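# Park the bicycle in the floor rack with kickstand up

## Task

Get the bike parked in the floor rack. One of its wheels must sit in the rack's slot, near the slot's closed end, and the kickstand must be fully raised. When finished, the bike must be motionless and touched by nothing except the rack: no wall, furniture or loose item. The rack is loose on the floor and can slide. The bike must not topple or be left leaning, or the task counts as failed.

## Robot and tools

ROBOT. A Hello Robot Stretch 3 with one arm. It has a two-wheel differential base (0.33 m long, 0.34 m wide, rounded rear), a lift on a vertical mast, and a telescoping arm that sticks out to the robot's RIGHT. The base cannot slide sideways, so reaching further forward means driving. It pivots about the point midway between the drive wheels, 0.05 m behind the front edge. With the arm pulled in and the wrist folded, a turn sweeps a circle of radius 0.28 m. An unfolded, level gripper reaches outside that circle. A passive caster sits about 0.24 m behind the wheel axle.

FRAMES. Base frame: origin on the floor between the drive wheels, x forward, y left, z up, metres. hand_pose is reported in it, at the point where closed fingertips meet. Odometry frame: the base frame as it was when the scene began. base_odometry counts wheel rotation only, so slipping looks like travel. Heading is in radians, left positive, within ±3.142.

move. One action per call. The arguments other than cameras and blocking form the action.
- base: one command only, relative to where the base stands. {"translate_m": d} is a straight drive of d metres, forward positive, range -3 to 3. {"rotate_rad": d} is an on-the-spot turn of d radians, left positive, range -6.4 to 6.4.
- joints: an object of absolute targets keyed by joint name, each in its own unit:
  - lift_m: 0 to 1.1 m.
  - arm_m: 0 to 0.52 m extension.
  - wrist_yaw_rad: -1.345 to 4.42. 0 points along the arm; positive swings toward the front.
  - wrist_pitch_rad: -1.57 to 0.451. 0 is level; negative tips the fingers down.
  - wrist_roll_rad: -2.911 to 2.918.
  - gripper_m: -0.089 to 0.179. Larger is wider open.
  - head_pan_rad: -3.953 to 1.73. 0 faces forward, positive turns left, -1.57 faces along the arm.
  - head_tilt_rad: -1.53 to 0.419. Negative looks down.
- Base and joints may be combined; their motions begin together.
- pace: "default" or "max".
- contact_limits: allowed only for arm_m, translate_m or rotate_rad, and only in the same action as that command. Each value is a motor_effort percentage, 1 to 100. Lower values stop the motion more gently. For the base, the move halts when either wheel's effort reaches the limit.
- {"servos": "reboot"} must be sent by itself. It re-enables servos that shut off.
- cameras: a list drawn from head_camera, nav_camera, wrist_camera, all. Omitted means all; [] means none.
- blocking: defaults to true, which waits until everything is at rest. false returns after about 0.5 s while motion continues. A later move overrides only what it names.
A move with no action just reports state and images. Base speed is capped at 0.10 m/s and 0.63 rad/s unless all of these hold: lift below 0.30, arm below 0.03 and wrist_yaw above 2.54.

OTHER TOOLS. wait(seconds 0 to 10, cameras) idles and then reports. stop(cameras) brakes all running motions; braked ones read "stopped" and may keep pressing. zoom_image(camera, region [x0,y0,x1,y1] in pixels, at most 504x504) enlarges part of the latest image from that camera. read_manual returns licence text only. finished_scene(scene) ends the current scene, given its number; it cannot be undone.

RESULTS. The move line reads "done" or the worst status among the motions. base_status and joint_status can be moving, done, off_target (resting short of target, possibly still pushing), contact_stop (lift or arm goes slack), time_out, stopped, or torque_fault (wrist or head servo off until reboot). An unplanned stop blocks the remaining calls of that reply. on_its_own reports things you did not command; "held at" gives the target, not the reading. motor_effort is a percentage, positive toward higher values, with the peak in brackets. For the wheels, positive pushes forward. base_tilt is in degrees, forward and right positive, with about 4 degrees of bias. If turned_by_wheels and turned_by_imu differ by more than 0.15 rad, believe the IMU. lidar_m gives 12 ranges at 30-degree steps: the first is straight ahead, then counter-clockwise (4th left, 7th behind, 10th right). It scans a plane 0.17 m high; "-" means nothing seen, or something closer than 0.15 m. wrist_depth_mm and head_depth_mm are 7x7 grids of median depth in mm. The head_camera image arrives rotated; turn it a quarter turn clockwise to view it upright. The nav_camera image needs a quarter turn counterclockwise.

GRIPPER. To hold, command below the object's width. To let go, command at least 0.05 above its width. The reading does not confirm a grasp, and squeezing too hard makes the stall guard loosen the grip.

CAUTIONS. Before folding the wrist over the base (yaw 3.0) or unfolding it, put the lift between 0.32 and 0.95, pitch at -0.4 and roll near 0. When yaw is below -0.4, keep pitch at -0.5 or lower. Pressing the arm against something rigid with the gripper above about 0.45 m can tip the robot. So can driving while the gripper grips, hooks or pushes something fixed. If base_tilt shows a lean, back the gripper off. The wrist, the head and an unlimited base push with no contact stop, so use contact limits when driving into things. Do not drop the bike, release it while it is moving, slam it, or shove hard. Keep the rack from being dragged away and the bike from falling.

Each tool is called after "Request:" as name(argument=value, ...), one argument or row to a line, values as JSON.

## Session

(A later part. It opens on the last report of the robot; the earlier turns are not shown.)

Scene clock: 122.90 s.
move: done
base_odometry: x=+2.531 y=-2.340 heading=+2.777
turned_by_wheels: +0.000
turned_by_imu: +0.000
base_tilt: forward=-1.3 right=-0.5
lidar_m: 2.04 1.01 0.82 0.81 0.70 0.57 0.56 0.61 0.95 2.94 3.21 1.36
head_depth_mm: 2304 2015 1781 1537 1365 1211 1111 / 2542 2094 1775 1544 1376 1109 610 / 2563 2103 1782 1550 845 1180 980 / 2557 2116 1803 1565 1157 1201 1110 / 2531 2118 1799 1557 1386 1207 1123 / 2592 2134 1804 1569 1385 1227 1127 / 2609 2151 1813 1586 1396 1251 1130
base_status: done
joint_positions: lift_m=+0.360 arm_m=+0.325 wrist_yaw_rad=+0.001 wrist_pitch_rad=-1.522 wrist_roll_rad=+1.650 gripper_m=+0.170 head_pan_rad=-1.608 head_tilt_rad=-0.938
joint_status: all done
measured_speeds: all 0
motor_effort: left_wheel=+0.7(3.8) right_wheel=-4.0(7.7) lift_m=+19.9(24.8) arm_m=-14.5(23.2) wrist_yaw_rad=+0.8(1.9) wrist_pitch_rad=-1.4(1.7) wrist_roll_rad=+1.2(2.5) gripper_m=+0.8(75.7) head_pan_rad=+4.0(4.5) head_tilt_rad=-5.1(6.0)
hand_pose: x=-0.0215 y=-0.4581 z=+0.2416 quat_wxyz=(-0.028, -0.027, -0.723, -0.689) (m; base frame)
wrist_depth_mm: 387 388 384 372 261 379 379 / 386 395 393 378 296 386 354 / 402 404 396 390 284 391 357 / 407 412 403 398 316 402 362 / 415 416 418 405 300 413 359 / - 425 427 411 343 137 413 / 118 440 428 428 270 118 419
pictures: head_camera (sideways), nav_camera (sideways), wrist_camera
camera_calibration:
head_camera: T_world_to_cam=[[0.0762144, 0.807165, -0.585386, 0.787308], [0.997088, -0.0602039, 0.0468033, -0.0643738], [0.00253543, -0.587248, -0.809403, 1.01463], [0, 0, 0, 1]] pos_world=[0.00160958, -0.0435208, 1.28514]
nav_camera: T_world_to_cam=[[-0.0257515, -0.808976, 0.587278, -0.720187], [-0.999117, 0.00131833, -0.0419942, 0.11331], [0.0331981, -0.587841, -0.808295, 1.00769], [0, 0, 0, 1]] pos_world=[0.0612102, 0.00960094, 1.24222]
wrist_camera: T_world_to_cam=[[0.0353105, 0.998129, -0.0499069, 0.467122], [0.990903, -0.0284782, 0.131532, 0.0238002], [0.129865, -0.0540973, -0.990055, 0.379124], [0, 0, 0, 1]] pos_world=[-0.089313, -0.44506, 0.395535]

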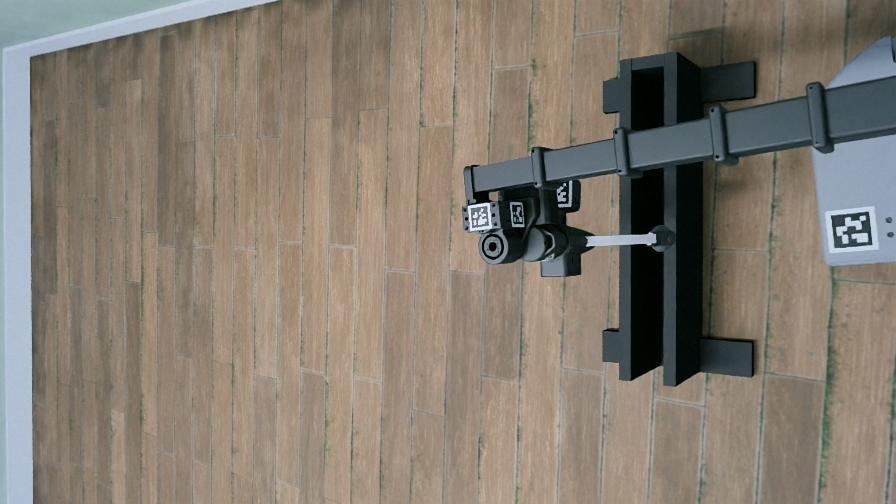

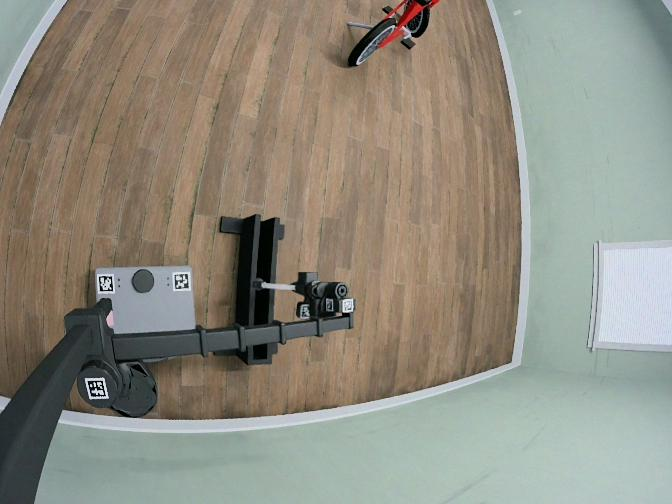

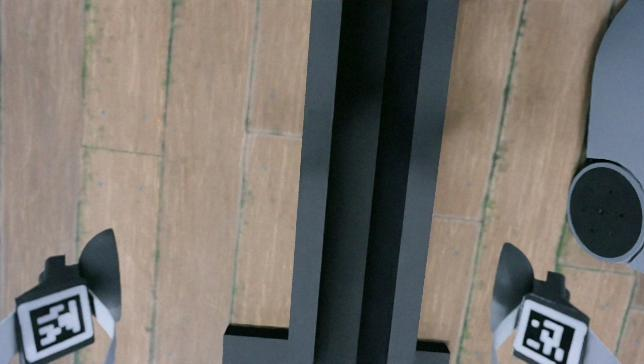

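Request:
move(
  joints={"arm_m": 0.293, "wrist_roll_rad": 1.68, "lift_m": 0.3},
  cameras=["wrist_camera"],
)

Scene clock: 136.60 s.
move: done
base_odometry: x=+2.531 y=-2.340 heading=+2.777
turned_by_wheels: +0.000
turned_by_imu: +0.000
base_tilt: forward=-1.3 right=-0.4
lidar_m: 2.04 1.01 0.82 0.81 0.70 0.56 0.56 0.61 0.95 2.93 3.21 1.36
head_depth_mm: 2305 2033 1785 1536 1369 1212 1109 / 2512 2112 1778 1543 1368 1175 678 / 2551 2081 1783 1564 849 1148 968 / 2546 2121 1797 1563 962 1201 1112 / 2591 2123 1788 1560 1389 1204 1123 / 2583 2141 1812 1568 1389 1229 1131 / 2633 2142 1818 1576 1406 1250 1135
base_status: not commanded
joint_positions: lift_m=+0.300 arm_m=+0.293 wrist_yaw_rad=+0.001 wrist_pitch_rad=-1.522 wrist_roll_rad=+1.675 gripper_m=+0.170 head_pan_rad=-1.608 head_tilt_rad=-0.938
joint_status: all done
measured_speeds: all 0
motor_effort: left_wheel=+0.2(0.8) right_wheel=-3.9(4.2) lift_m=+19.6(25.7) arm_m=-14.7(23.5) wrist_yaw_rad=-0.3(2.3) wrist_pitch_rad=-1.5(1.6) wrist_roll_rad=+1.4(2.3) gripper_m=+0.4(1.3) head_pan_rad=+3.1(4.4) head_tilt_rad=-5.0(6.1)
hand_pose: x=-0.0215 y=-0.4261 z=+0.1816 quat_wxyz=(-0.037, -0.036, -0.723, -0.689) (m; base frame)
wrist_depth_mm: 329 326 323 314 209 316 318 / 335 333 175 323 196 326 321 / 343 335 179 332 187 337 334 / 344 343 182 338 342 340 315 / 359 355 197 344 350 346 317 / - 360 207 352 353 137 354 / 117 370 219 362 363 119 357
pictures: wrist_camera
camera_calibration:
wrist_camera: T_world_to_cam=[[0.0603277, 0.996936, -0.0497959, 0.432176], [0.989722, -0.0532619, 0.132719, 0.0217986], [0.12966, -0.0572908, -0.989902, 0.320062], [0, 0, 0, 1]] pos_world=[-0.0891461, -0.411354, 0.335457]

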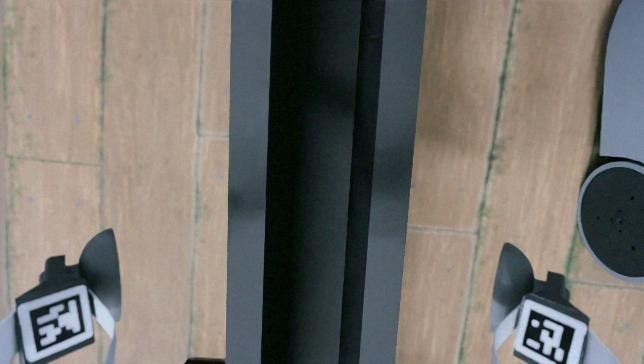

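Request:
move(
  joints={"lift_m": 0.222},
  cameras=[],
)

Request:
move(
  joints={"gripper_m": 0.0},
  cameras=["wrist_camera"],
)

Request:
move(
  joints={"lift_m": 0.29},
)

Scene clock: 146.20 s.
move: done
base_odometry: x=+2.531 y=-2.340 heading=+2.777
turned_by_wheels: +0.000
turned_by_imu: +0.000
base_tilt: forward=-1.4 right=-0.4
lidar_m: 2.04 1.01 0.82 0.81 0.70 0.57 0.56 0.61 0.95 2.94 3.19 1.36
head_depth_mm: 2297 2025 1773 1538 1360 1210 1110 / 2546 2083 1789 1536 1371 1174 940 / 2529 2110 1780 1561 1013 1115 964 / 2539 2115 1811 1561 1151 1204 1109 / 2583 2123 1798 1565 1381 1205 1124 / 2608 2132 1806 1588 1397 1225 1129 / 2638 2137 1817 1578 1390 1254 1129
base_status: not commanded
joint_positions: lift_m=+0.222 arm_m=+0.293 wrist_yaw_rad=+0.001 wrist_pitch_rad=-1.522 wrist_roll_rad=+1.675 gripper_m=+0.170 head_pan_rad=-1.608 head_tilt_rad=-0.938
joint_status: all done
measured_speeds: all 0
motor_effort: left_wheel=+0.8(1.4) right_wheel=-3.9(4.2) lift_m=+19.0(22.6) arm_m=-13.7(14.8) wrist_yaw_rad=-0.5(1.8) wrist_pitch_rad=-1.5(1.7) wrist_roll_rad=+1.4(1.8) gripper_m=+0.6(1.1) head_pan_rad=+3.5(4.5) head_tilt_rad=-5.1(6.0)
hand_pose: x=-0.0215 y=-0.4261 z=+0.1036 quat_wxyz=(-0.037, -0.036, -0.723, -0.689) (m; base frame)
wrist_depth_mm: 252 96 96 243 105 247 247 / 255 256 120 250 104 250 249 / 262 259 123 253 118 254 255 / 265 264 110 260 101 260 259 / 271 105 115 265 107 267 266 / - 107 120 272 105 137 269 / 114 109 142 275 107 119 273
pictures: none
No camera images: "cameras" was empty.

Scene clock: 148.53 s.
move: done
base_odometry: x=+2.531 y=-2.340 heading=+2.777
turned_by_wheels: +0.000
turned_by_imu: +0.000
base_tilt: forward=-1.3 right=-0.5
lidar_m: 2.03 1.01 0.81 0.81 0.70 0.57 0.56 0.61 0.95 2.93 3.18 1.36
head_depth_mm: 2318 2021 1767 1537 1360 1209 1111 / 2518 2091 1770 1553 1370 1181 938 / 2515 2113 1783 1549 1011 1112 968 / 2557 2114 1803 1556 1152 1206 1115 / 2571 2106 1802 1567 1383 1209 1122 / 2605 2140 1813 1577 1403 1230 1133 / 2597 2141 1806 1568 1393 1252 1132
base_status: not commanded
joint_positions: lift_m=+0.222 arm_m=+0.293 wrist_yaw_rad=+0.001 wrist_pitch_rad=-1.527 wrist_roll_rad=+1.675 gripper_m=+0.002 head_pan_rad=-1.608 head_tilt_rad=-0.938
joint_status: all done
measured_speeds: all 0
motor_effort: left_wheel=+0.4(1.0) right_wheel=-4.2(4.2) lift_m=+19.5(20.2) arm_m=-14.0(14.8) wrist_yaw_rad=+0.0(2.1) wrist_pitch_rad=-0.8(1.8) wrist_roll_rad=+1.5(1.8) gripper_m=-46.6(99.3) head_pan_rad=+3.8(4.4) head_tilt_rad=-4.9(5.9)
hand_pose: x=-0.0215 y=-0.4249 z=+0.1036 quat_wxyz=(-0.037, -0.036, -0.721, -0.691) (m; base frame)
wrist_depth_mm: 252 96 104 244 101 243 245 / 257 98 124 249 99 251 250 / 259 100 128 256 112 256 256 / 268 103 114 259 101 261 261 / 273 104 119 265 103 268 264 / 276 115 123 270 106 148 272 / - 109 147 276 108 117 278
pictures: wrist_camera
camera_calibration:
wrist_camera: T_world_to_cam=[[0.060332, 0.997159, -0.0450948, 0.426694], [0.989722, -0.0538916, 0.132464, 0.0319672], [0.129657, -0.0526231, -0.990162, 0.244989], [0, 0, 0, 1]] pos_world=[-0.0891465, -0.410867, 0.257586]

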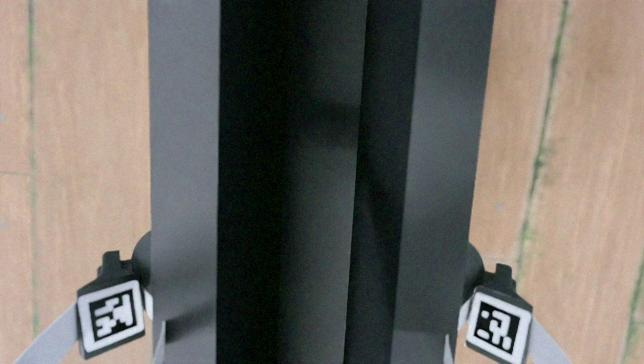

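Scene clock: 150.00 s.
move: done
base_odometry: x=+2.531 y=-2.340 heading=+2.777
turned_by_wheels: +0.000
turned_by_imu: +0.000
base_tilt: forward=-1.3 right=-0.5
lidar_m: 2.04 1.01 0.82 0.81 0.70 0.56 0.56 0.61 0.38 0.37 0.40 1.37
head_depth_mm: 2284 2020 1773 1534 1358 1227 1117 / 2509 2089 1775 1555 1367 1169 688 / 2525 2106 1779 1552 862 1163 968 / 2556 2093 1792 1559 972 1196 1114 / 2567 2120 1802 1566 1392 1185 1130 / 2572 2144 1811 1573 1392 1189 1129 / 2609 2139 1810 1587 1402 1251 1131
base_status: not commanded
joint_positions: lift_m=+0.290 arm_m=+0.293 wrist_yaw_rad=+0.001 wrist_pitch_rad=-1.522 wrist_roll_rad=+1.677 gripper_m=+0.008 head_pan_rad=-1.608 head_tilt_rad=-0.939
joint_status: all done
measured_speeds: all 0
on_its_own: gripper_m is held at +0.007, not at your +0.000, by its stall guard, which is still easing
motor_effort: left_wheel=+0.8(1.2) right_wheel=-0.7(4.0) lift_m=+41.5(44.3) arm_m=+1.4(13.4) wrist_yaw_rad=-0.9(1.7) wrist_pitch_rad=-1.5(1.6) wrist_roll_rad=+0.9(1.5) gripper_m=-22.8(46.2) head_pan_rad=+3.5(4.5) head_tilt_rad=-4.5(6.1)
hand_pose: x=-0.0215 y=-0.4261 z=+0.1716 quat_wxyz=(-0.038, -0.037, -0.723, -0.689) (m; base frame)
wrist_depth_mm: 320 316 122 285 124 309 309 / 326 324 122 281 123 317 312 / 330 328 121 278 121 325 320 / 341 340 120 278 121 333 323 / 342 339 136 273 124 333 316 / 349 117 119 271 118 340 344 / 104 119 116 272 118 117 352
pictures: head_camera (sideways), nav_camera (sideways), wrist_camera
camera_calibration:
head_camera: T_world_to_cam=[[0.0762324, 0.807855, -0.58443, 0.786063], [0.997087, -0.0602499, 0.0467757, -0.0643378], [0.00257608, -0.586294, -0.810095, 1.01553], [0, 0, 0, 1]] pos_world=[0.00161071, -0.0435011, 1.28509]
nav_camera: T_world_to_cam=[[-0.0257696, -0.809668, 0.586322, -0.718942], [-0.999115, 0.0013587, -0.0420361, 0.113364], [0.0332387, -0.586887, -0.808986, 1.00859], [0, 0, 0, 1]] pos_world=[0.0612127, 0.0096718, 1.24223]
wrist_camera: T_world_to_cam=[[0.062173, 0.996812, -0.0499983, 0.431715], [0.98961, -0.0550621, 0.132814, 0.0223388], [0.129637, -0.0577363, -0.989879, 0.30996], [0, 0, 0, 1]] pos_world=[-0.0891302, -0.411213, 0.325441]

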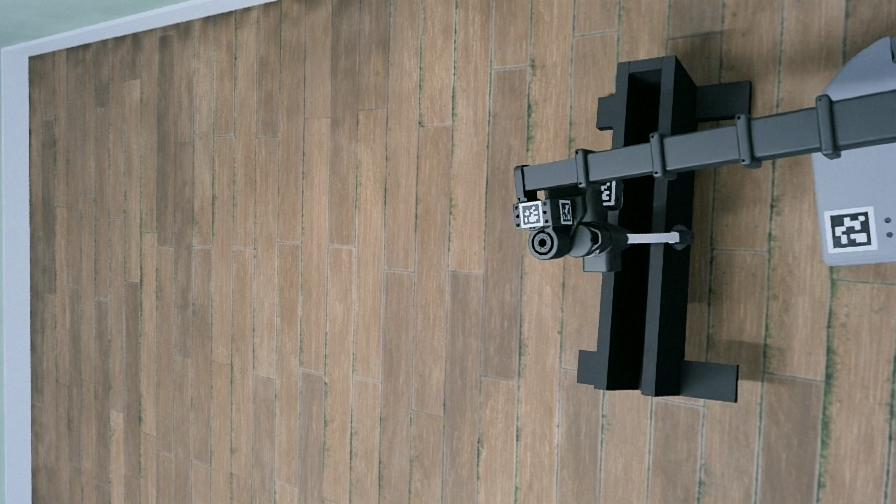

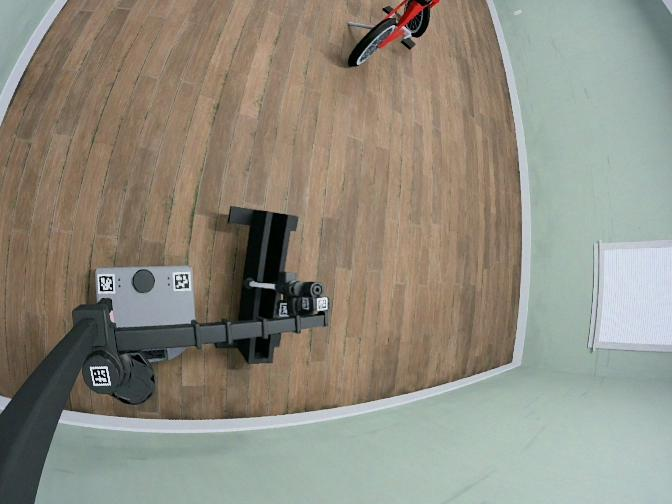

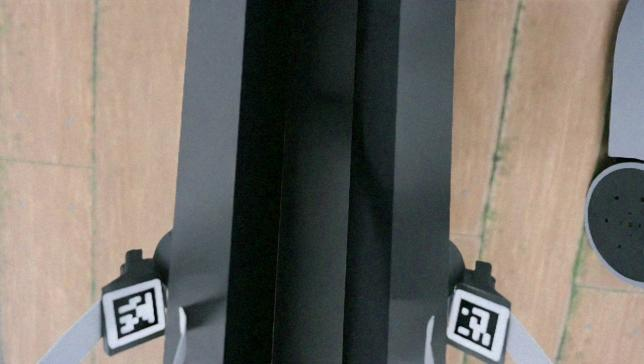

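Request:
move(
  joints={"lift_m": 0.222},
  cameras=[],
)

Request:
move(
  joints={"gripper_m": 0.16},
  cameras=[],
)

Request:
move(
  base={"translate_m": -0.028},
  cameras=["wrist_camera"],
)

Request:
move(
  joints={"gripper_m": -0.02},
  cameras=[],
)

Request:
move(
  joints={"lift_m": 0.28},
)

Scene clock: 156.80 s.
move: contact_stop
base_odometry: x=+2.531 y=-2.340 heading=+2.777
turned_by_wheels: +0.000
turned_by_imu: -0.001
base_tilt: forward=-1.3 right=-0.5
lidar_m: 2.04 1.01 0.82 0.81 0.70 0.56 0.56 0.61 0.94 2.94 3.20 1.36
head_depth_mm: 2279 2021 1766 1537 1358 1211 1116 / 2532 2084 1770 1550 1374 1177 943 / 2544 2092 1778 1555 938 1112 969 / 2536 2124 1790 1560 1153 1203 1111 / 2582 2092 1791 1560 1389 1204 1122 / 2594 2145 1813 1568 1391 1232 1127 / 2587 2149 1819 1577 1401 1248 1134
base_status: not commanded
joint_positions: lift_m=+0.231 arm_m=+0.293 wrist_yaw_rad=+0.001 wrist_pitch_rad=-1.529 wrist_roll_rad=+1.677 gripper_m=+0.026 head_pan_rad=-1.607 head_tilt_rad=-0.940
joint_status: lift_m contact_stop (moved -0.059 of -0.068)
measured_speeds: all 0
on_its_own: gripper_m is held at +0.025, not at your +0.000, by its stall guard, which is not easing now; lift_m is slack since a contact_stop (your +0.222 is given up)
motor_effort: left_wheel=+2.5(2.6) right_wheel=-4.0(4.2) lift_m=+25.8(42.3) arm_m=-6.5(16.3) wrist_yaw_rad=-0.9(1.5) wrist_pitch_rad=-0.2(2.5) wrist_roll_rad=+0.9(1.2) gripper_m=-18.9(21.2) head_pan_rad=+3.9(4.4) head_tilt_rad=-4.8(5.6)
hand_pose: x=-0.0215 y=-0.4244 z=+0.1130 quat_wxyz=(-0.038, -0.037, -0.720, -0.691) (m; base frame)
wrist_depth_mm: 259 255 121 253 122 256 257 / 269 268 108 256 106 259 260 / 269 270 128 265 109 265 267 / 278 279 114 268 111 274 271 / 282 279 137 275 114 277 277 / 289 117 121 279 116 282 282 / 106 - 125 286 118 118 287
pictures: none
No camera images: "cameras" was empty.

not run: a stop that you did not command came earlier in this reply.

not run: a stop that you did not command came earlier in this reply.

not run: a stop that you did not command came earlier in this reply.

not run: a stop that you did not command came earlier in this reply.

Request:
move(
  joints={"gripper_m": 0.16},
  cameras=[],
)

Request:
move(
  base={"translate_m": -0.028},
  joints={"lift_m": 0.225},
  cameras=["wrist_camera"],
)

Request:
move(
  joints={"gripper_m": 0.02},
  cameras=[],
)

Request:
move(
  joints={"lift_m": 0.28},
)

Scene clock: 161.20 s.
move: done
base_odometry: x=+2.531 y=-2.340 heading=+2.777
turned_by_wheels: +0.000
turned_by_imu: +0.000
base_tilt: forward=-1.3 right=-0.5
lidar_m: 2.04 1.01 0.82 0.81 0.70 0.57 0.56 0.61 0.94 2.93 3.19 1.37
head_depth_mm: 2321 2018 1771 1542 1364 1212 1114 / 2513 2079 1783 1540 1376 1177 934 / 2540 2086 1780 1543 940 1115 972 / 2569 2107 1797 1558 1151 1202 1107 / 2577 2116 1799 1565 1379 1212 1135 / 2597 2120 1797 1573 1391 1236 1130 / 2590 2140 1808 1589 1405 1246 1122
base_status: not commanded
joint_positions: lift_m=+0.231 arm_m=+0.293 wrist_yaw_rad=+0.001 wrist_pitch_rad=-1.529 wrist_roll_rad=+1.677 gripper_m=+0.160 head_pan_rad=-1.607 head_tilt_rad=-0.940
joint_status: all done
measured_speeds: all 0
on_its_own: lift_m is slack since a contact_stop (your +0.222 is given up)
motor_effort: left_wheel=+2.2(2.9) right_wheel=-3.8(4.2) lift_m=+26.1(27.0) arm_m=-10.0(14.9) wrist_yaw_rad=-0.8(1.7) wrist_pitch_rad=+0.2(0.4) wrist_roll_rad=+0.8(1.3) gripper_m=-0.1(82.2) head_pan_rad=+3.6(4.0) head_tilt_rad=-4.8(5.1)
hand_pose: x=-0.0215 y=-0.4242 z=+0.1130 quat_wxyz=(-0.038, -0.037, -0.720, -0.692) (m; base frame)
wrist_depth_mm: 260 261 123 252 119 257 255 / 265 264 111 261 106 266 261 / 271 270 129 262 109 267 268 / 277 273 117 269 110 272 271 / 280 114 141 276 113 276 278 / - 119 123 278 117 139 283 / 112 122 119 285 118 119 286
pictures: none
No camera images: "cameras" was empty.

Scene clock: 162.43 s.
move: done
base_odometry: x=+2.557 y=-2.350 heading=+2.777
turned_by_wheels: +0.000
turned_by_imu: +0.000
base_tilt: forward=-1.3 right=-0.5
lidar_m: 2.05 1.02 0.82 0.81 0.67 0.54 0.53 0.58 0.90 2.93 3.20 1.39
head_depth_mm: 2253 1993 1763 1540 1363 1221 1110 / 2548 2082 1770 1552 1363 1173 939 / 2532 2089 1782 1557 947 1115 967 / 2544 2103 1803 1548 1145 1201 1106 / 2570 2105 1793 1552 1388 1207 1125 / 2581 2131 1799 1571 1396 1208 1129 / 2604 2134 1819 1579 1396 1253 1138
base_status: done
joint_positions: lift_m=+0.225 arm_m=+0.293 wrist_yaw_rad=+0.001 wrist_pitch_rad=-1.529 wrist_roll_rad=+1.677 gripper_m=+0.160 head_pan_rad=-1.607 head_tilt_rad=-0.940
joint_status: all done
measured_speeds: all 0
motor_effort: left_wheel=-0.4(5.1) right_wheel=-3.1(7.0) lift_m=+18.1(22.6) arm_m=-2.4(9.4) wrist_yaw_rad=-1.4(1.6) wrist_pitch_rad=-0.1(0.4) wrist_roll_rad=+1.0(1.3) gripper_m=+0.1(1.1) head_pan_rad=+3.7(3.8) head_tilt_rad=-4.4(5.5)
hand_pose: x=-0.0215 y=-0.4243 z=+0.1067 quat_wxyz=(-0.038, -0.037, -0.720, -0.691) (m; base frame)
wrist_depth_mm: 251 250 99 245 113 249 250 / 259 255 100 252 108 255 254 / 264 262 103 257 106 261 260 / 267 265 105 262 104 262 262 / 273 107 107 267 107 270 270 / - 135 113 275 109 139 277 / 112 122 114 280 111 119 280
pictures: wrist_camera
camera_calibration:
wrist_camera: T_world_to_cam=[[0.0623194, 0.99713, -0.042978, 0.426074], [0.989602, -0.0561411, 0.132424, 0.0306421], [0.129632, -0.0507837, -0.990261, 0.248808], [0, 0, 0, 1]] pos_world=[-0.0891295, -0.410496, 0.260639]

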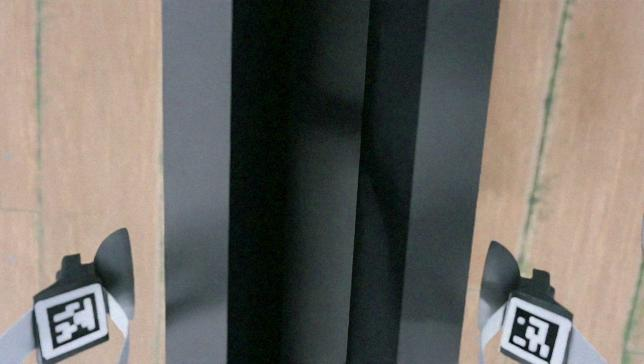

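Scene clock: 164.37 s.
move: done
base_odometry: x=+2.557 y=-2.350 heading=+2.777
turned_by_wheels: +0.000
turned_by_imu: +0.000
base_tilt: forward=-1.4 right=-0.4
lidar_m: 2.06 1.02 0.82 0.81 0.67 0.54 0.53 0.58 0.90 2.93 3.20 1.38
head_depth_mm: 2264 1981 1769 1533 1371 1233 1116 / 2550 2067 1769 1544 1373 1178 937 / 2523 2097 1782 1551 945 1108 966 / 2571 2114 1799 1561 1144 1196 1108 / 2569 2113 1811 1572 1378 1207 1121 / 2564 2136 1820 1586 1396 1209 1133 / 2608 2157 1814 1575 1395 1256 1139
base_status: not commanded
joint_positions: lift_m=+0.225 arm_m=+0.293 wrist_yaw_rad=+0.001 wrist_pitch_rad=-1.541 wrist_roll_rad=+1.677 gripper_m=+0.022 head_pan_rad=-1.607 head_tilt_rad=-0.940
joint_status: all done
measured_speeds: all 0
motor_effort: left_wheel=-0.7(1.0) right_wheel=-2.7(3.2) lift_m=+18.3(19.2) arm_m=+7.3(7.3) wrist_yaw_rad=-0.9(2.2) wrist_pitch_rad=+2.3(2.4) wrist_roll_rad=+0.8(1.3) gripper_m=-37.6(98.9) head_pan_rad=+3.5(4.0) head_tilt_rad=-4.8(5.2)
hand_pose: x=-0.0215 y=-0.4211 z=+0.1069 quat_wxyz=(-0.038, -0.037, -0.716, -0.696) (m; base frame)
wrist_depth_mm: 250 248 105 246 120 251 252 / 255 256 107 252 101 254 258 / 264 261 110 259 104 262 261 / 269 264 114 263 106 266 270 / 272 141 118 266 108 274 274 / 278 116 120 273 109 279 280 / - 113 124 283 118 116 287
pictures: none
No camera images: "cameras" was empty.

Scene clock: 165.70 s.
move: done
base_odometry: x=+2.557 y=-2.350 heading=+2.777
turned_by_wheels: +0.000
turned_by_imu: +0.000
base_tilt: forward=-1.3 right=-0.4
lidar_m: 2.06 1.02 0.82 0.81 0.67 0.54 0.53 0.58 0.38 0.37 0.40 1.39
head_depth_mm: 2278 1983 1785 1544 1371 1219 1112 / 2502 2075 1769 1545 1377 1152 705 / 2516 2095 1778 1550 881 1164 968 / 2536 2099 1780 1549 980 1196 1108 / 2582 2111 1796 1563 1389 1205 1123 / 2555 2139 1815 1565 1393 1209 1132 / 2626 2117 1813 1578 1396 1247 1132
base_status: not commanded
joint_positions: lift_m=+0.280 arm_m=+0.293 wrist_yaw_rad=+0.000 wrist_pitch_rad=-1.518 wrist_roll_rad=+1.677 gripper_m=+0.025 head_pan_rad=-1.607 head_tilt_rad=-0.940
joint_status: all done
measured_speeds: all 0
motor_effort: left_wheel=+0.0(0.7) right_wheel=-2.5(2.8) lift_m=+40.9(45.0) arm_m=+14.9(14.9) wrist_yaw_rad=-0.2(2.0) wrist_pitch_rad=-2.2(3.0) wrist_roll_rad=+0.8(0.9) gripper_m=-19.1(37.5) head_pan_rad=+3.3(4.2) head_tilt_rad=-3.9(5.3)
hand_pose: x=-0.0215 y=-0.4270 z=+0.1615 quat_wxyz=(-0.038, -0.037, -0.724, -0.688) (m; base frame)
wrist_depth_mm: 309 307 121 252 122 299 301 / 314 312 107 257 106 308 307 / 321 317 109 265 109 314 311 / 329 324 112 266 111 320 317 / 334 332 117 275 114 326 317 / 342 117 120 280 116 332 335 / 105 123 123 287 120 118 339
pictures: head_camera (sideways), nav_camera (sideways), wrist_camera
camera_calibration:
head_camera: T_world_to_cam=[[0.0755812, 0.808203, -0.584033, 0.78555], [0.997135, -0.0594564, 0.0467642, -0.0643231], [0.0030705, -0.585894, -0.810382, 1.0159], [0, 0, 0, 1]] pos_world=[0.00164663, -0.0434965, 1.28506]
nav_camera: T_world_to_cam=[[-0.025117, -0.809976, 0.585925, -0.718428], [-0.999115, 0.000561177, -0.0420536, 0.113387], [0.0337336, -0.586463, -0.809273, 1.00896], [0, 0, 0, 1]] pos_world=[0.0612058, 0.00974615, 1.24224]
wrist_camera: T_world_to_cam=[[0.0628426, 0.996586, -0.0535367, 0.432632], [0.98957, -0.0552533, 0.133038, 0.0234997], [0.129626, -0.0613387, -0.989664, 0.298397], [0, 0, 0, 1]] pos_world=[-0.0891222, -0.411554, 0.315348]

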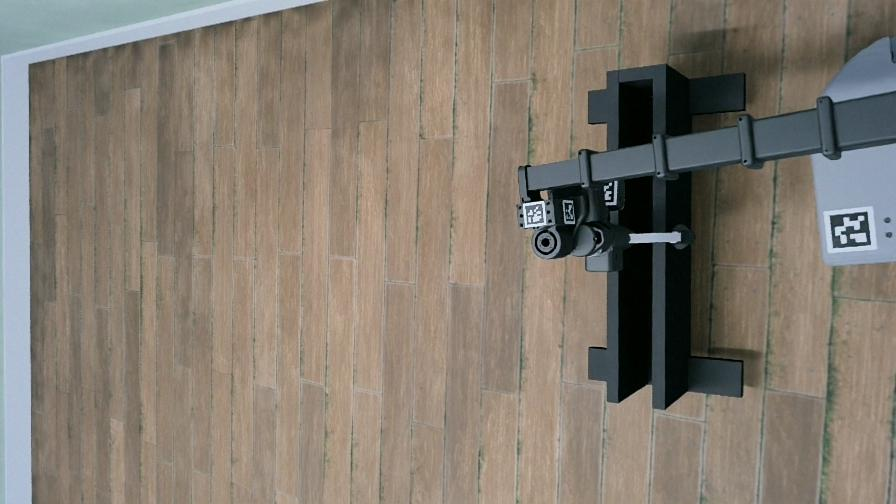

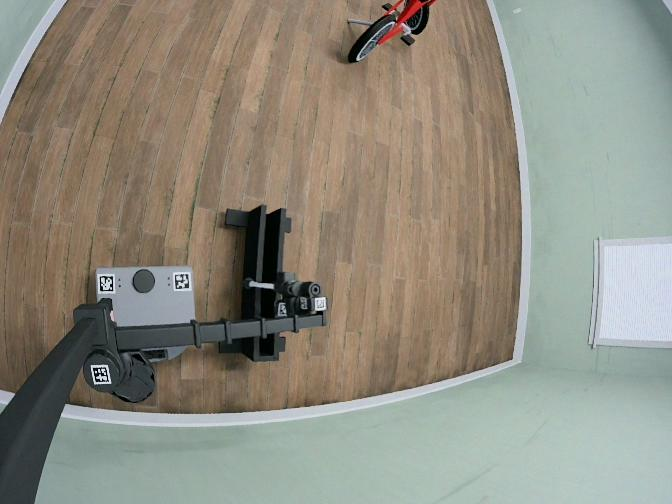

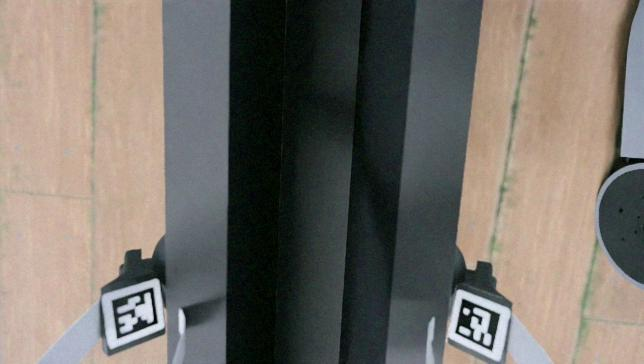

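Request:
move(
  joints={"head_pan_rad": -0.45, "head_tilt_rad": -0.55, "lift_m": 0.3},
  cameras=["head_camera"],
)

Request:
zoom_image(
  camera="head_camera",
  region=[300, 50, 700, 450],
)

Scene clock: 169.87 s.
move: done
base_odometry: x=+2.557 y=-2.350 heading=+2.777
turned_by_wheels: +0.000
turned_by_imu: +0.000
base_tilt: forward=-1.3 right=-0.4
lidar_m: 2.06 1.02 0.82 0.81 0.67 0.54 0.53 0.58 0.38 0.37 0.40 1.39
head_depth_mm: - - 3196 2324 1821 1490 1261 / - - 2307 2079 1775 1489 1268 / - - 3259 2254 1837 1498 1272 / 3924 - 3291 2362 1851 1514 1274 / 3768 - 3337 2409 1856 1512 1282 / 3564 3953 3357 2402 1870 1531 1286 / 3526 3808 3415 2425 1882 1533 1291
base_status: not commanded
joint_positions: lift_m=+0.300 arm_m=+0.293 wrist_yaw_rad=+0.000 wrist_pitch_rad=-1.518 wrist_roll_rad=+1.677 gripper_m=+0.025 head_pan_rad=-0.458 head_tilt_rad=-0.557
joint_status: all done
measured_speeds: all 0
motor_effort: left_wheel=+0.4(0.8) right_wheel=-2.8(2.8) lift_m=+40.6(46.0) arm_m=+16.3(16.9) wrist_yaw_rad=-0.2(1.8) wrist_pitch_rad=-2.2(2.3) wrist_roll_rad=+0.7(0.9) gripper_m=-19.8(20.4) head_pan_rad=+3.7(7.4) head_tilt_rad=+3.2(5.3)
hand_pose: x=-0.0215 y=-0.4270 z=+0.1816 quat_wxyz=(-0.038, -0.037, -0.724, -0.688) (m; base frame)
wrist_depth_mm: 330 99 103 243 104 321 316 / 332 333 106 253 102 328 320 / 341 105 108 260 106 337 332 / 346 345 112 266 109 340 314 / 354 145 117 276 112 348 322 / 362 117 120 284 116 347 353 / 105 122 123 294 120 117 359
pictures: head_camera (sideways)
camera_calibration:
head_camera: T_world_to_cam=[[-0.457916, 0.277624, -0.844534, 1.12831], [0.445665, 0.893681, 0.0521356, -0.067977], [0.769218, -0.352505, -0.532957, 0.650393], [0, 0, 0, 1]] pos_world=[0.0466709, -0.0232286, 1.30307]

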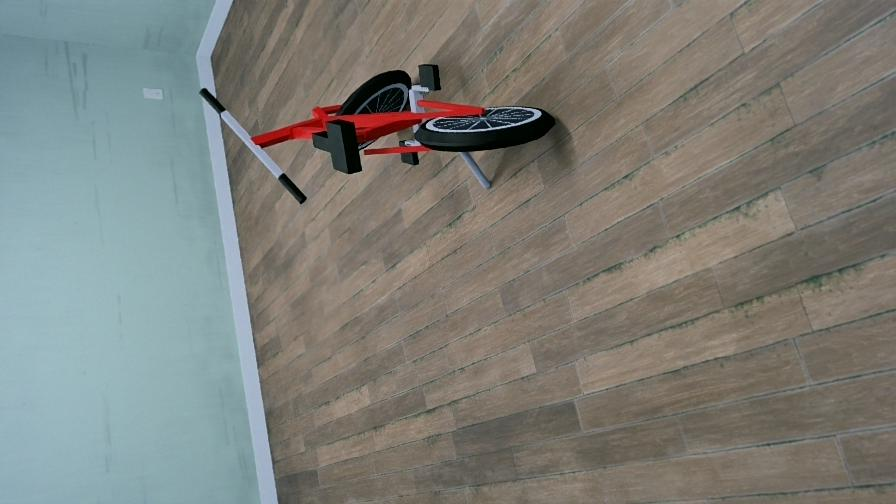

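Scaled by 1.260 from the camera's 896x504 image, which has a finer 1280x720 frame.

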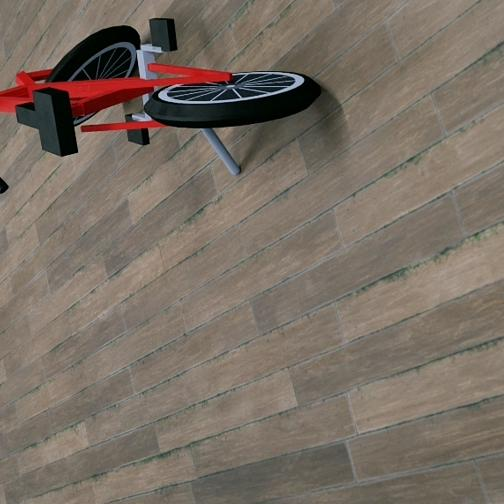

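Request:
move(
  base={"translate_m": 0.9},
  joints={"head_pan_rad": -0.9, "head_tilt_rad": -0.75},
)

Request:
zoom_image(
  camera="head_camera",
  region=[200, 0, 700, 504],
)

Scene clock: 198.27 s.
move: done
base_odometry: x=+1.716 y=-2.029 heading=+2.777
turned_by_wheels: +0.000
turned_by_imu: +0.001
base_tilt: forward=-1.4 right=-0.4
lidar_m: 1.73 0.86 0.69 0.68 0.75 1.15 1.42 1.54 0.38 0.37 0.40 3.33
head_depth_mm: 3002 2972 2245 1787 1478 1323 995 / 3247 2984 2139 1537 1547 1331 1038 / 3571 2889 1882 1792 1545 1338 1114 / 3842 3058 2242 1875 1561 1334 1179 / 3747 3145 2307 1887 1569 1349 1180 / 3572 3072 2362 1891 1567 1351 1187 / 3255 3160 2370 1898 1578 1361 1189
base_status: done
joint_positions: lift_m=+0.300 arm_m=+0.293 wrist_yaw_rad=+0.000 wrist_pitch_rad=-1.518 wrist_roll_rad=+1.677 gripper_m=+0.025 head_pan_rad=-0.892 head_tilt_rad=-0.740
joint_status: all done
measured_speeds: all 0
motor_effort: left_wheel=+1.9(6.7) right_wheel=+1.0(6.4) lift_m=+30.2(30.5) arm_m=+13.0(15.1) wrist_yaw_rad=-0.6(2.2) wrist_pitch_rad=-2.1(2.4) wrist_roll_rad=+0.7(1.1) gripper_m=-19.6(20.8) head_pan_rad=-3.5(6.2) head_tilt_rad=-4.4(5.9)
hand_pose: x=-0.0215 y=-0.4270 z=+0.1815 quat_wxyz=(-0.038, -0.037, -0.724, -0.688) (m; base frame)
wrist_depth_mm: 329 326 121 246 120 319 317 / 337 329 107 253 103 324 322 / 342 106 108 260 107 333 326 / 351 348 113 269 110 338 317 / 353 352 117 275 113 345 320 / 363 117 119 282 116 349 353 / 105 122 122 293 120 117 361
pictures: head_camera (sideways), nav_camera (sideways), wrist_camera
camera_calibration:
head_camera: T_world_to_cam=[[-0.390083, 0.557276, -0.732993, 0.982491], [0.785787, 0.616434, 0.0504809, -0.0678852], [0.479973, -0.556284, -0.678361, 0.841311], [0, 0, 0, 1]] pos_world=[0.032789, -0.0376639, 1.2943]
nav_camera: T_world_to_cam=[[0.429115, -0.525238, 0.734838, -0.915238], [-0.749988, -0.660568, -0.0341905, 0.10164], [0.503368, -0.536447, -0.677381, 0.834582], [0, 0, 0, 1]] pos_world=[0.048869, 0.034132, 1.24136]
wrist_camera: T_world_to_cam=[[0.0628429, 0.996586, -0.0535367, 0.433723], [0.98957, -0.0552536, 0.133038, 0.0208374], [0.129625, -0.0613388, -0.989664, 0.318191], [0, 0, 0, 1]] pos_world=[-0.0891221, -0.411573, 0.33535]

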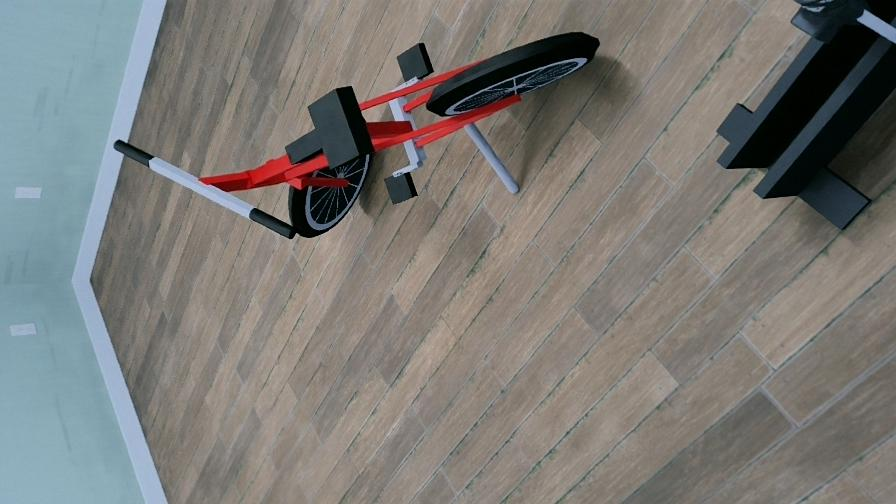

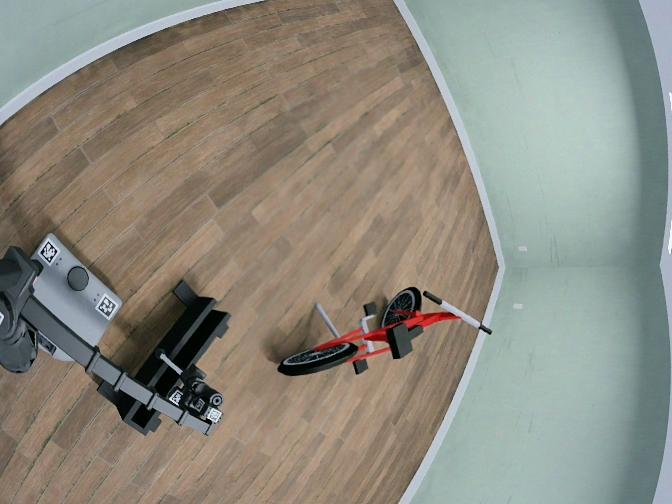

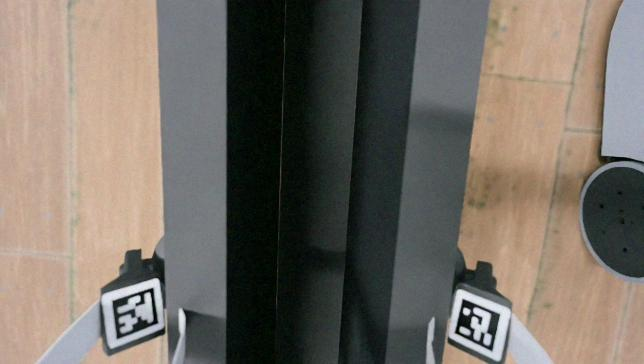

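Scaled by 1.000.

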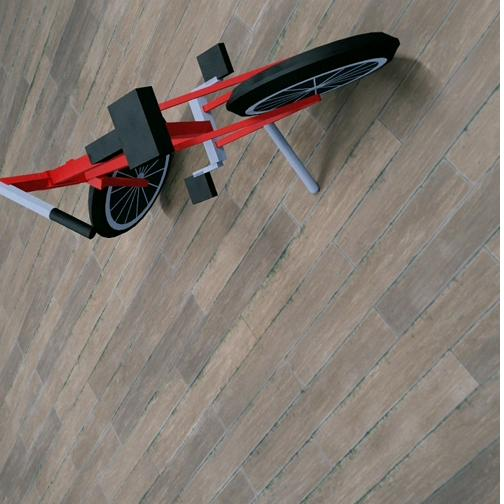

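Request:
move(
  base={"rotate_rad": -0.54},
  cameras=[],
)

Request:
move(
  base={"translate_m": 0.4},
  cameras=[],
)

Request:
move(
  base={"rotate_rad": -0.175},
  joints={"head_pan_rad": -1.2, "head_tilt_rad": -0.85},
)

Request:
zoom_image(
  camera="head_camera",
  region=[250, 0, 750, 504],
)

Scene clock: 219.50 s.
move: done
base_odometry: x=+1.716 y=-2.029 heading=+2.237
turned_by_wheels: -0.540
turned_by_imu: -0.529
base_tilt: forward=-1.4 right=-0.4
lidar_m: 3.32 1.78 0.86 0.69 0.69 0.74 1.13 1.42 0.38 0.37 0.40 0.89
head_depth_mm: 2639 2894 2272 1839 1535 1320 990 / 2733 2891 2290 1830 1543 1330 1034 / 2743 2961 2285 1854 1563 1341 1111 / 2809 3028 2307 1871 1546 1344 1179 / 2888 3071 2328 1873 1499 1359 1188 / 2926 3098 2339 1609 1570 1352 1185 / 3039 3122 2363 1786 1582 1354 1193
base_status: done
joint_positions: lift_m=+0.300 arm_m=+0.293 wrist_yaw_rad=+0.000 wrist_pitch_rad=-1.518 wrist_roll_rad=+1.678 gripper_m=+0.025 head_pan_rad=-0.892 head_tilt_rad=-0.740
joint_status: not commanded
measured_speeds: all 0
motor_effort: left_wheel=+3.7(9.3) right_wheel=-4.5(9.6) lift_m=+33.0(33.5) arm_m=+11.1(13.0) wrist_yaw_rad=-0.5(1.6) wrist_pitch_rad=-2.0(2.3) wrist_roll_rad=+0.7(0.9) gripper_m=-18.8(20.8) head_pan_rad=-3.6(4.2) head_tilt_rad=-4.3(4.8)
hand_pose: x=-0.0215 y=-0.4270 z=+0.1815 quat_wxyz=(-0.038, -0.037, -0.724, -0.688) (m; base frame)
wrist_depth_mm: 325 329 121 252 123 320 316 / 336 331 107 255 107 324 325 / 339 337 108 263 109 334 332 / 344 346 113 268 111 339 316 / 353 354 116 273 115 344 318 / 357 117 120 282 116 354 355 / 105 122 122 285 119 118 359
pictures: none
No camera images: "cameras" was empty.

Scene clock: 224.63 s.
move: done
base_odometry: x=+1.469 y=-1.715 heading=+2.237
turned_by_wheels: +0.000
turned_by_imu: +0.000
base_tilt: forward=-1.3 right=-0.4
lidar_m: 2.97 2.13 1.05 0.84 0.84 0.91 1.39 1.78 0.38 0.37 0.40 0.98
head_depth_mm: 2485 2765 2253 1843 1541 1321 996 / 2578 2778 2252 1823 1544 1308 1039 / 2604 2864 2309 1842 1294 1332 1108 / 2663 2934 2293 1483 1399 1339 1180 / 2773 2973 2334 1441 1531 1343 1186 / 2822 3007 2242 1722 1574 1363 1181 / 2906 3134 2382 1795 1567 1360 1184
base_status: done
joint_positions: lift_m=+0.300 arm_m=+0.293 wrist_yaw_rad=+0.000 wrist_pitch_rad=-1.518 wrist_roll_rad=+1.678 gripper_m=+0.025 head_pan_rad=-0.892 head_tilt_rad=-0.740
joint_status: not commanded
measured_speeds: all 0
motor_effort: left_wheel=+3.0(8.1) right_wheel=-0.6(4.6) lift_m=+35.8(35.8) arm_m=+0.8(11.1) wrist_yaw_rad=+0.0(2.1) wrist_pitch_rad=-2.1(2.4) wrist_roll_rad=+0.7(0.9) gripper_m=-19.6(20.4) head_pan_rad=-3.6(4.2) head_tilt_rad=-4.4(5.0)
hand_pose: x=-0.0215 y=-0.4270 z=+0.1815 quat_wxyz=(-0.038, -0.037, -0.724, -0.688) (m; base frame)
wrist_depth_mm: 327 99 103 246 104 317 318 / 335 332 106 251 102 324 326 / 341 105 108 261 105 333 332 / 350 347 112 269 109 342 315 / 360 146 117 277 112 343 317 / 360 117 120 283 115 351 353 / 105 123 123 295 120 117 357
pictures: none
No camera images: "cameras" was empty.

Scene clock: 225.87 s.
move: done
base_odometry: x=+1.469 y=-1.715 heading=+2.062
turned_by_wheels: -0.175
turned_by_imu: -0.171
base_tilt: forward=-1.3 right=-0.4
lidar_m: 3.09 2.96 1.23 0.87 0.84 0.86 1.14 1.79 0.38 0.37 0.40 0.79
head_depth_mm: 2843 2425 1966 1668 1440 798 688 / 2822 2428 1992 1672 1444 919 1103 / 2815 2464 2010 1687 1449 1135 1143 / 2755 2464 2029 1690 1461 1176 1144 / 2685 2507 2006 1697 1387 1287 1150 / 2659 2495 2033 1715 1383 1291 1151 / 2556 2500 2037 1676 1396 1291 1153
base_status: done
joint_positions: lift_m=+0.300 arm_m=+0.293 wrist_yaw_rad=+0.000 wrist_pitch_rad=-1.518 wrist_roll_rad=+1.678 gripper_m=+0.025 head_pan_rad=-1.192 head_tilt_rad=-0.839
joint_status: all done
measured_speeds: all 0
motor_effort: left_wheel=+3.1(10.1) right_wheel=-3.8(9.4) lift_m=+35.3(36.1) arm_m=-0.5(1.5) wrist_yaw_rad=-0.2(1.7) wrist_pitch_rad=-2.2(2.3) wrist_roll_rad=+0.2(0.9) gripper_m=-19.1(20.2) head_pan_rad=-3.2(6.5) head_tilt_rad=-5.5(5.9)
hand_pose: x=-0.0215 y=-0.4270 z=+0.1815 quat_wxyz=(-0.039, -0.037, -0.724, -0.688) (m; base frame)
wrist_depth_mm: 327 90 102 236 103 314 316 / 335 - 124 245 102 327 321 / 337 99 130 252 114 332 324 / 348 104 112 266 104 342 318 / 360 143 117 276 109 348 323 / 362 117 120 290 113 356 349 / 105 122 123 306 121 117 360
pictures: head_camera (sideways), nav_camera (sideways), wrist_camera
camera_calibration:
head_camera: T_world_to_cam=[[-0.233507, 0.711641, -0.662602, 0.889805], [0.934648, 0.352198, 0.0488852, -0.0667095], [0.268156, -0.607885, -0.747374, 0.93236], [0, 0, 0, 1]] pos_world=[0.020108, -0.0429594, 1.28967]
nav_camera: T_world_to_cam=[[0.28033, -0.692735, 0.66448, -0.822643], [-0.912995, -0.406172, -0.0382699, 0.107941], [0.296404, -0.595938, -0.746326, 0.925512], [0, 0, 0, 1]] pos_world=[0.0548356, 0.0255171, 1.24149]
wrist_camera: T_world_to_cam=[[0.0639845, 0.996514, -0.0535338, 0.433722], [0.989498, -0.056384, 0.133096, 0.0203419], [0.129614, -0.0614877, -0.989656, 0.318126], [0, 0, 0, 1]] pos_world=[-0.0891133, -0.411503, 0.335346]

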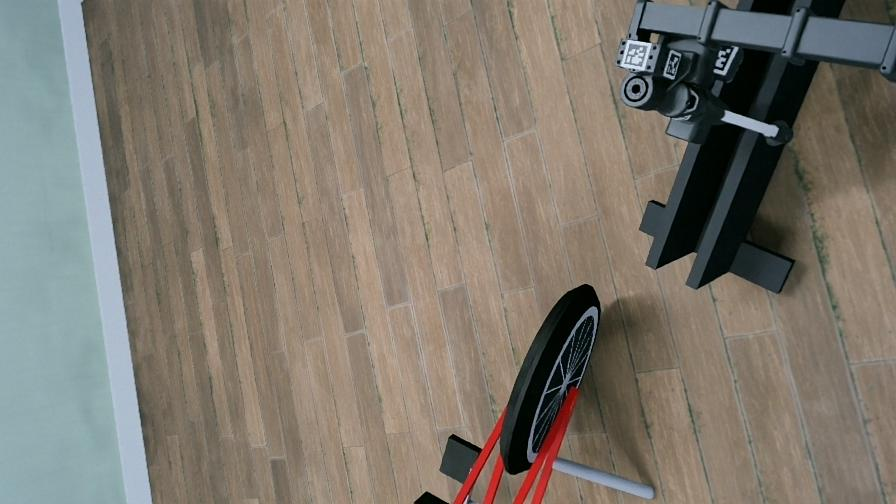

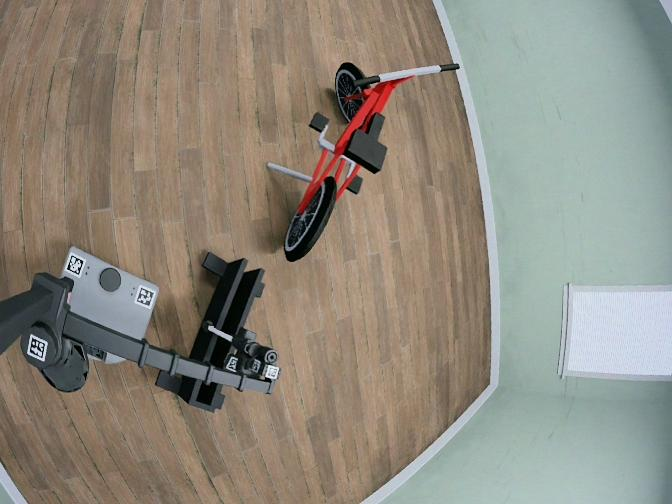

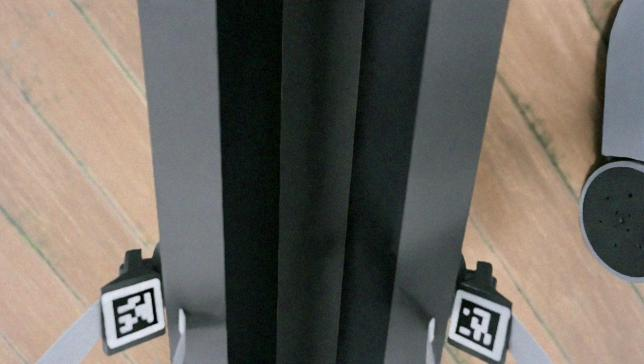

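Scaled by 1.000.

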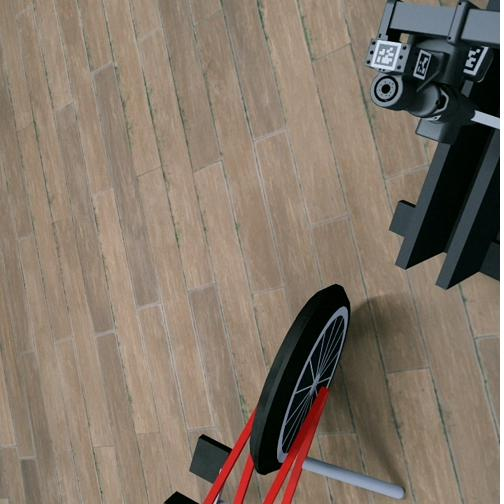

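Request:
move(
  joints={"head_pan_rad": -0.95, "head_tilt_rad": -0.75},
  cameras=["head_camera"],
)

Request:
zoom_image(
  camera="head_camera",
  region=[200, 0, 700, 504],
)

Scene clock: 230.17 s.
move: done
base_odometry: x=+1.469 y=-1.715 heading=+2.062
turned_by_wheels: +0.000
turned_by_imu: +0.000
base_tilt: forward=-1.3 right=-0.4
lidar_m: 3.07 2.96 1.24 0.87 0.84 0.85 1.14 1.78 0.38 0.37 0.40 0.79
head_depth_mm: 2589 2769 2216 1814 1516 1314 906 / 2582 2820 2226 1806 1531 1317 1043 / 2598 2805 2245 1815 1533 1326 1124 / 2626 2820 2254 1821 1445 1320 1156 / 2617 2807 2287 1850 1334 1338 1176 / 2613 2847 2312 1233 1503 1344 1177 / 2630 2833 2288 1402 1535 1346 1182
base_status: not commanded
joint_positions: lift_m=+0.300 arm_m=+0.293 wrist_yaw_rad=+0.000 wrist_pitch_rad=-1.518 wrist_roll_rad=+1.678 gripper_m=+0.025 head_pan_rad=-0.958 head_tilt_rad=-0.754
joint_status: all done
measured_speeds: all 0
motor_effort: left_wheel=+3.2(3.6) right_wheel=-3.9(4.0) lift_m=+36.8(37.7) arm_m=-9.4(10.3) wrist_yaw_rad=-0.9(1.7) wrist_pitch_rad=-2.2(2.4) wrist_roll_rad=+0.2(0.7) gripper_m=-19.8(20.0) head_pan_rad=+3.9(7.8) head_tilt_rad=+1.6(4.5)
hand_pose: x=-0.0215 y=-0.4270 z=+0.1815 quat_wxyz=(-0.039, -0.037, -0.724, -0.688) (m; base frame)
wrist_depth_mm: 330 322 121 244 120 316 314 / 335 329 107 253 103 326 325 / 339 106 108 261 106 329 332 / 343 346 112 269 109 341 319 / 356 351 117 274 112 351 319 / 365 117 119 282 116 353 354 / 105 123 122 292 120 117 357
pictures: head_camera (sideways)
camera_calibration:
head_camera: T_world_to_cam=[[-0.358057, 0.590268, -0.72345, 0.969858], [0.825393, 0.562314, 0.0502846, -0.0678703], [0.436488, -0.579126, -0.688543, 0.854821], [0, 0, 0, 1]] pos_world=[0.0301653, -0.0392626, 1.29364]

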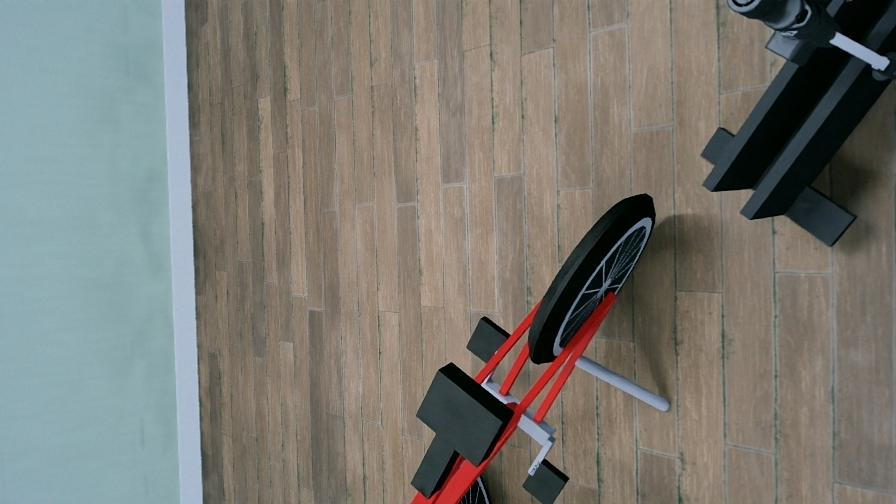

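Scaled by 1.000.

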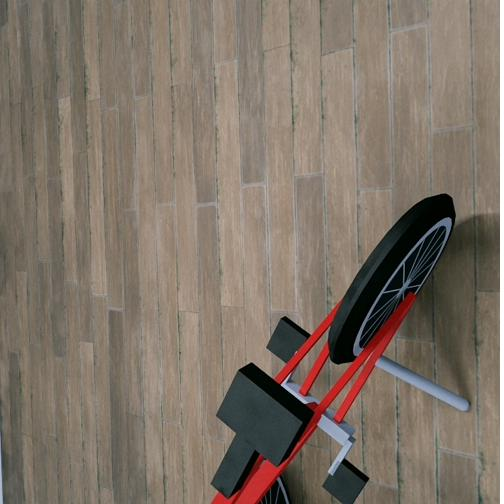

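Request:
zoom_image(
  camera="head_camera",
  region=[640, 100, 896, 300],
)

Scaled by 1.969 from the camera's 896x504 image, which has a finer 1280x720 frame.

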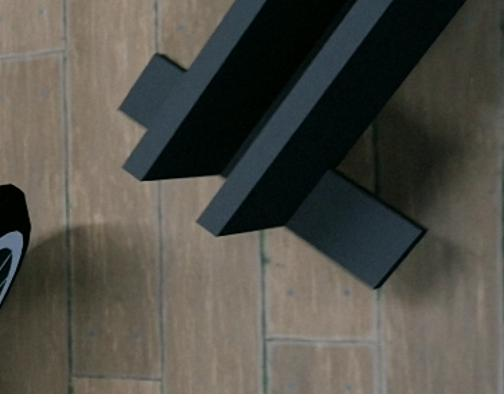

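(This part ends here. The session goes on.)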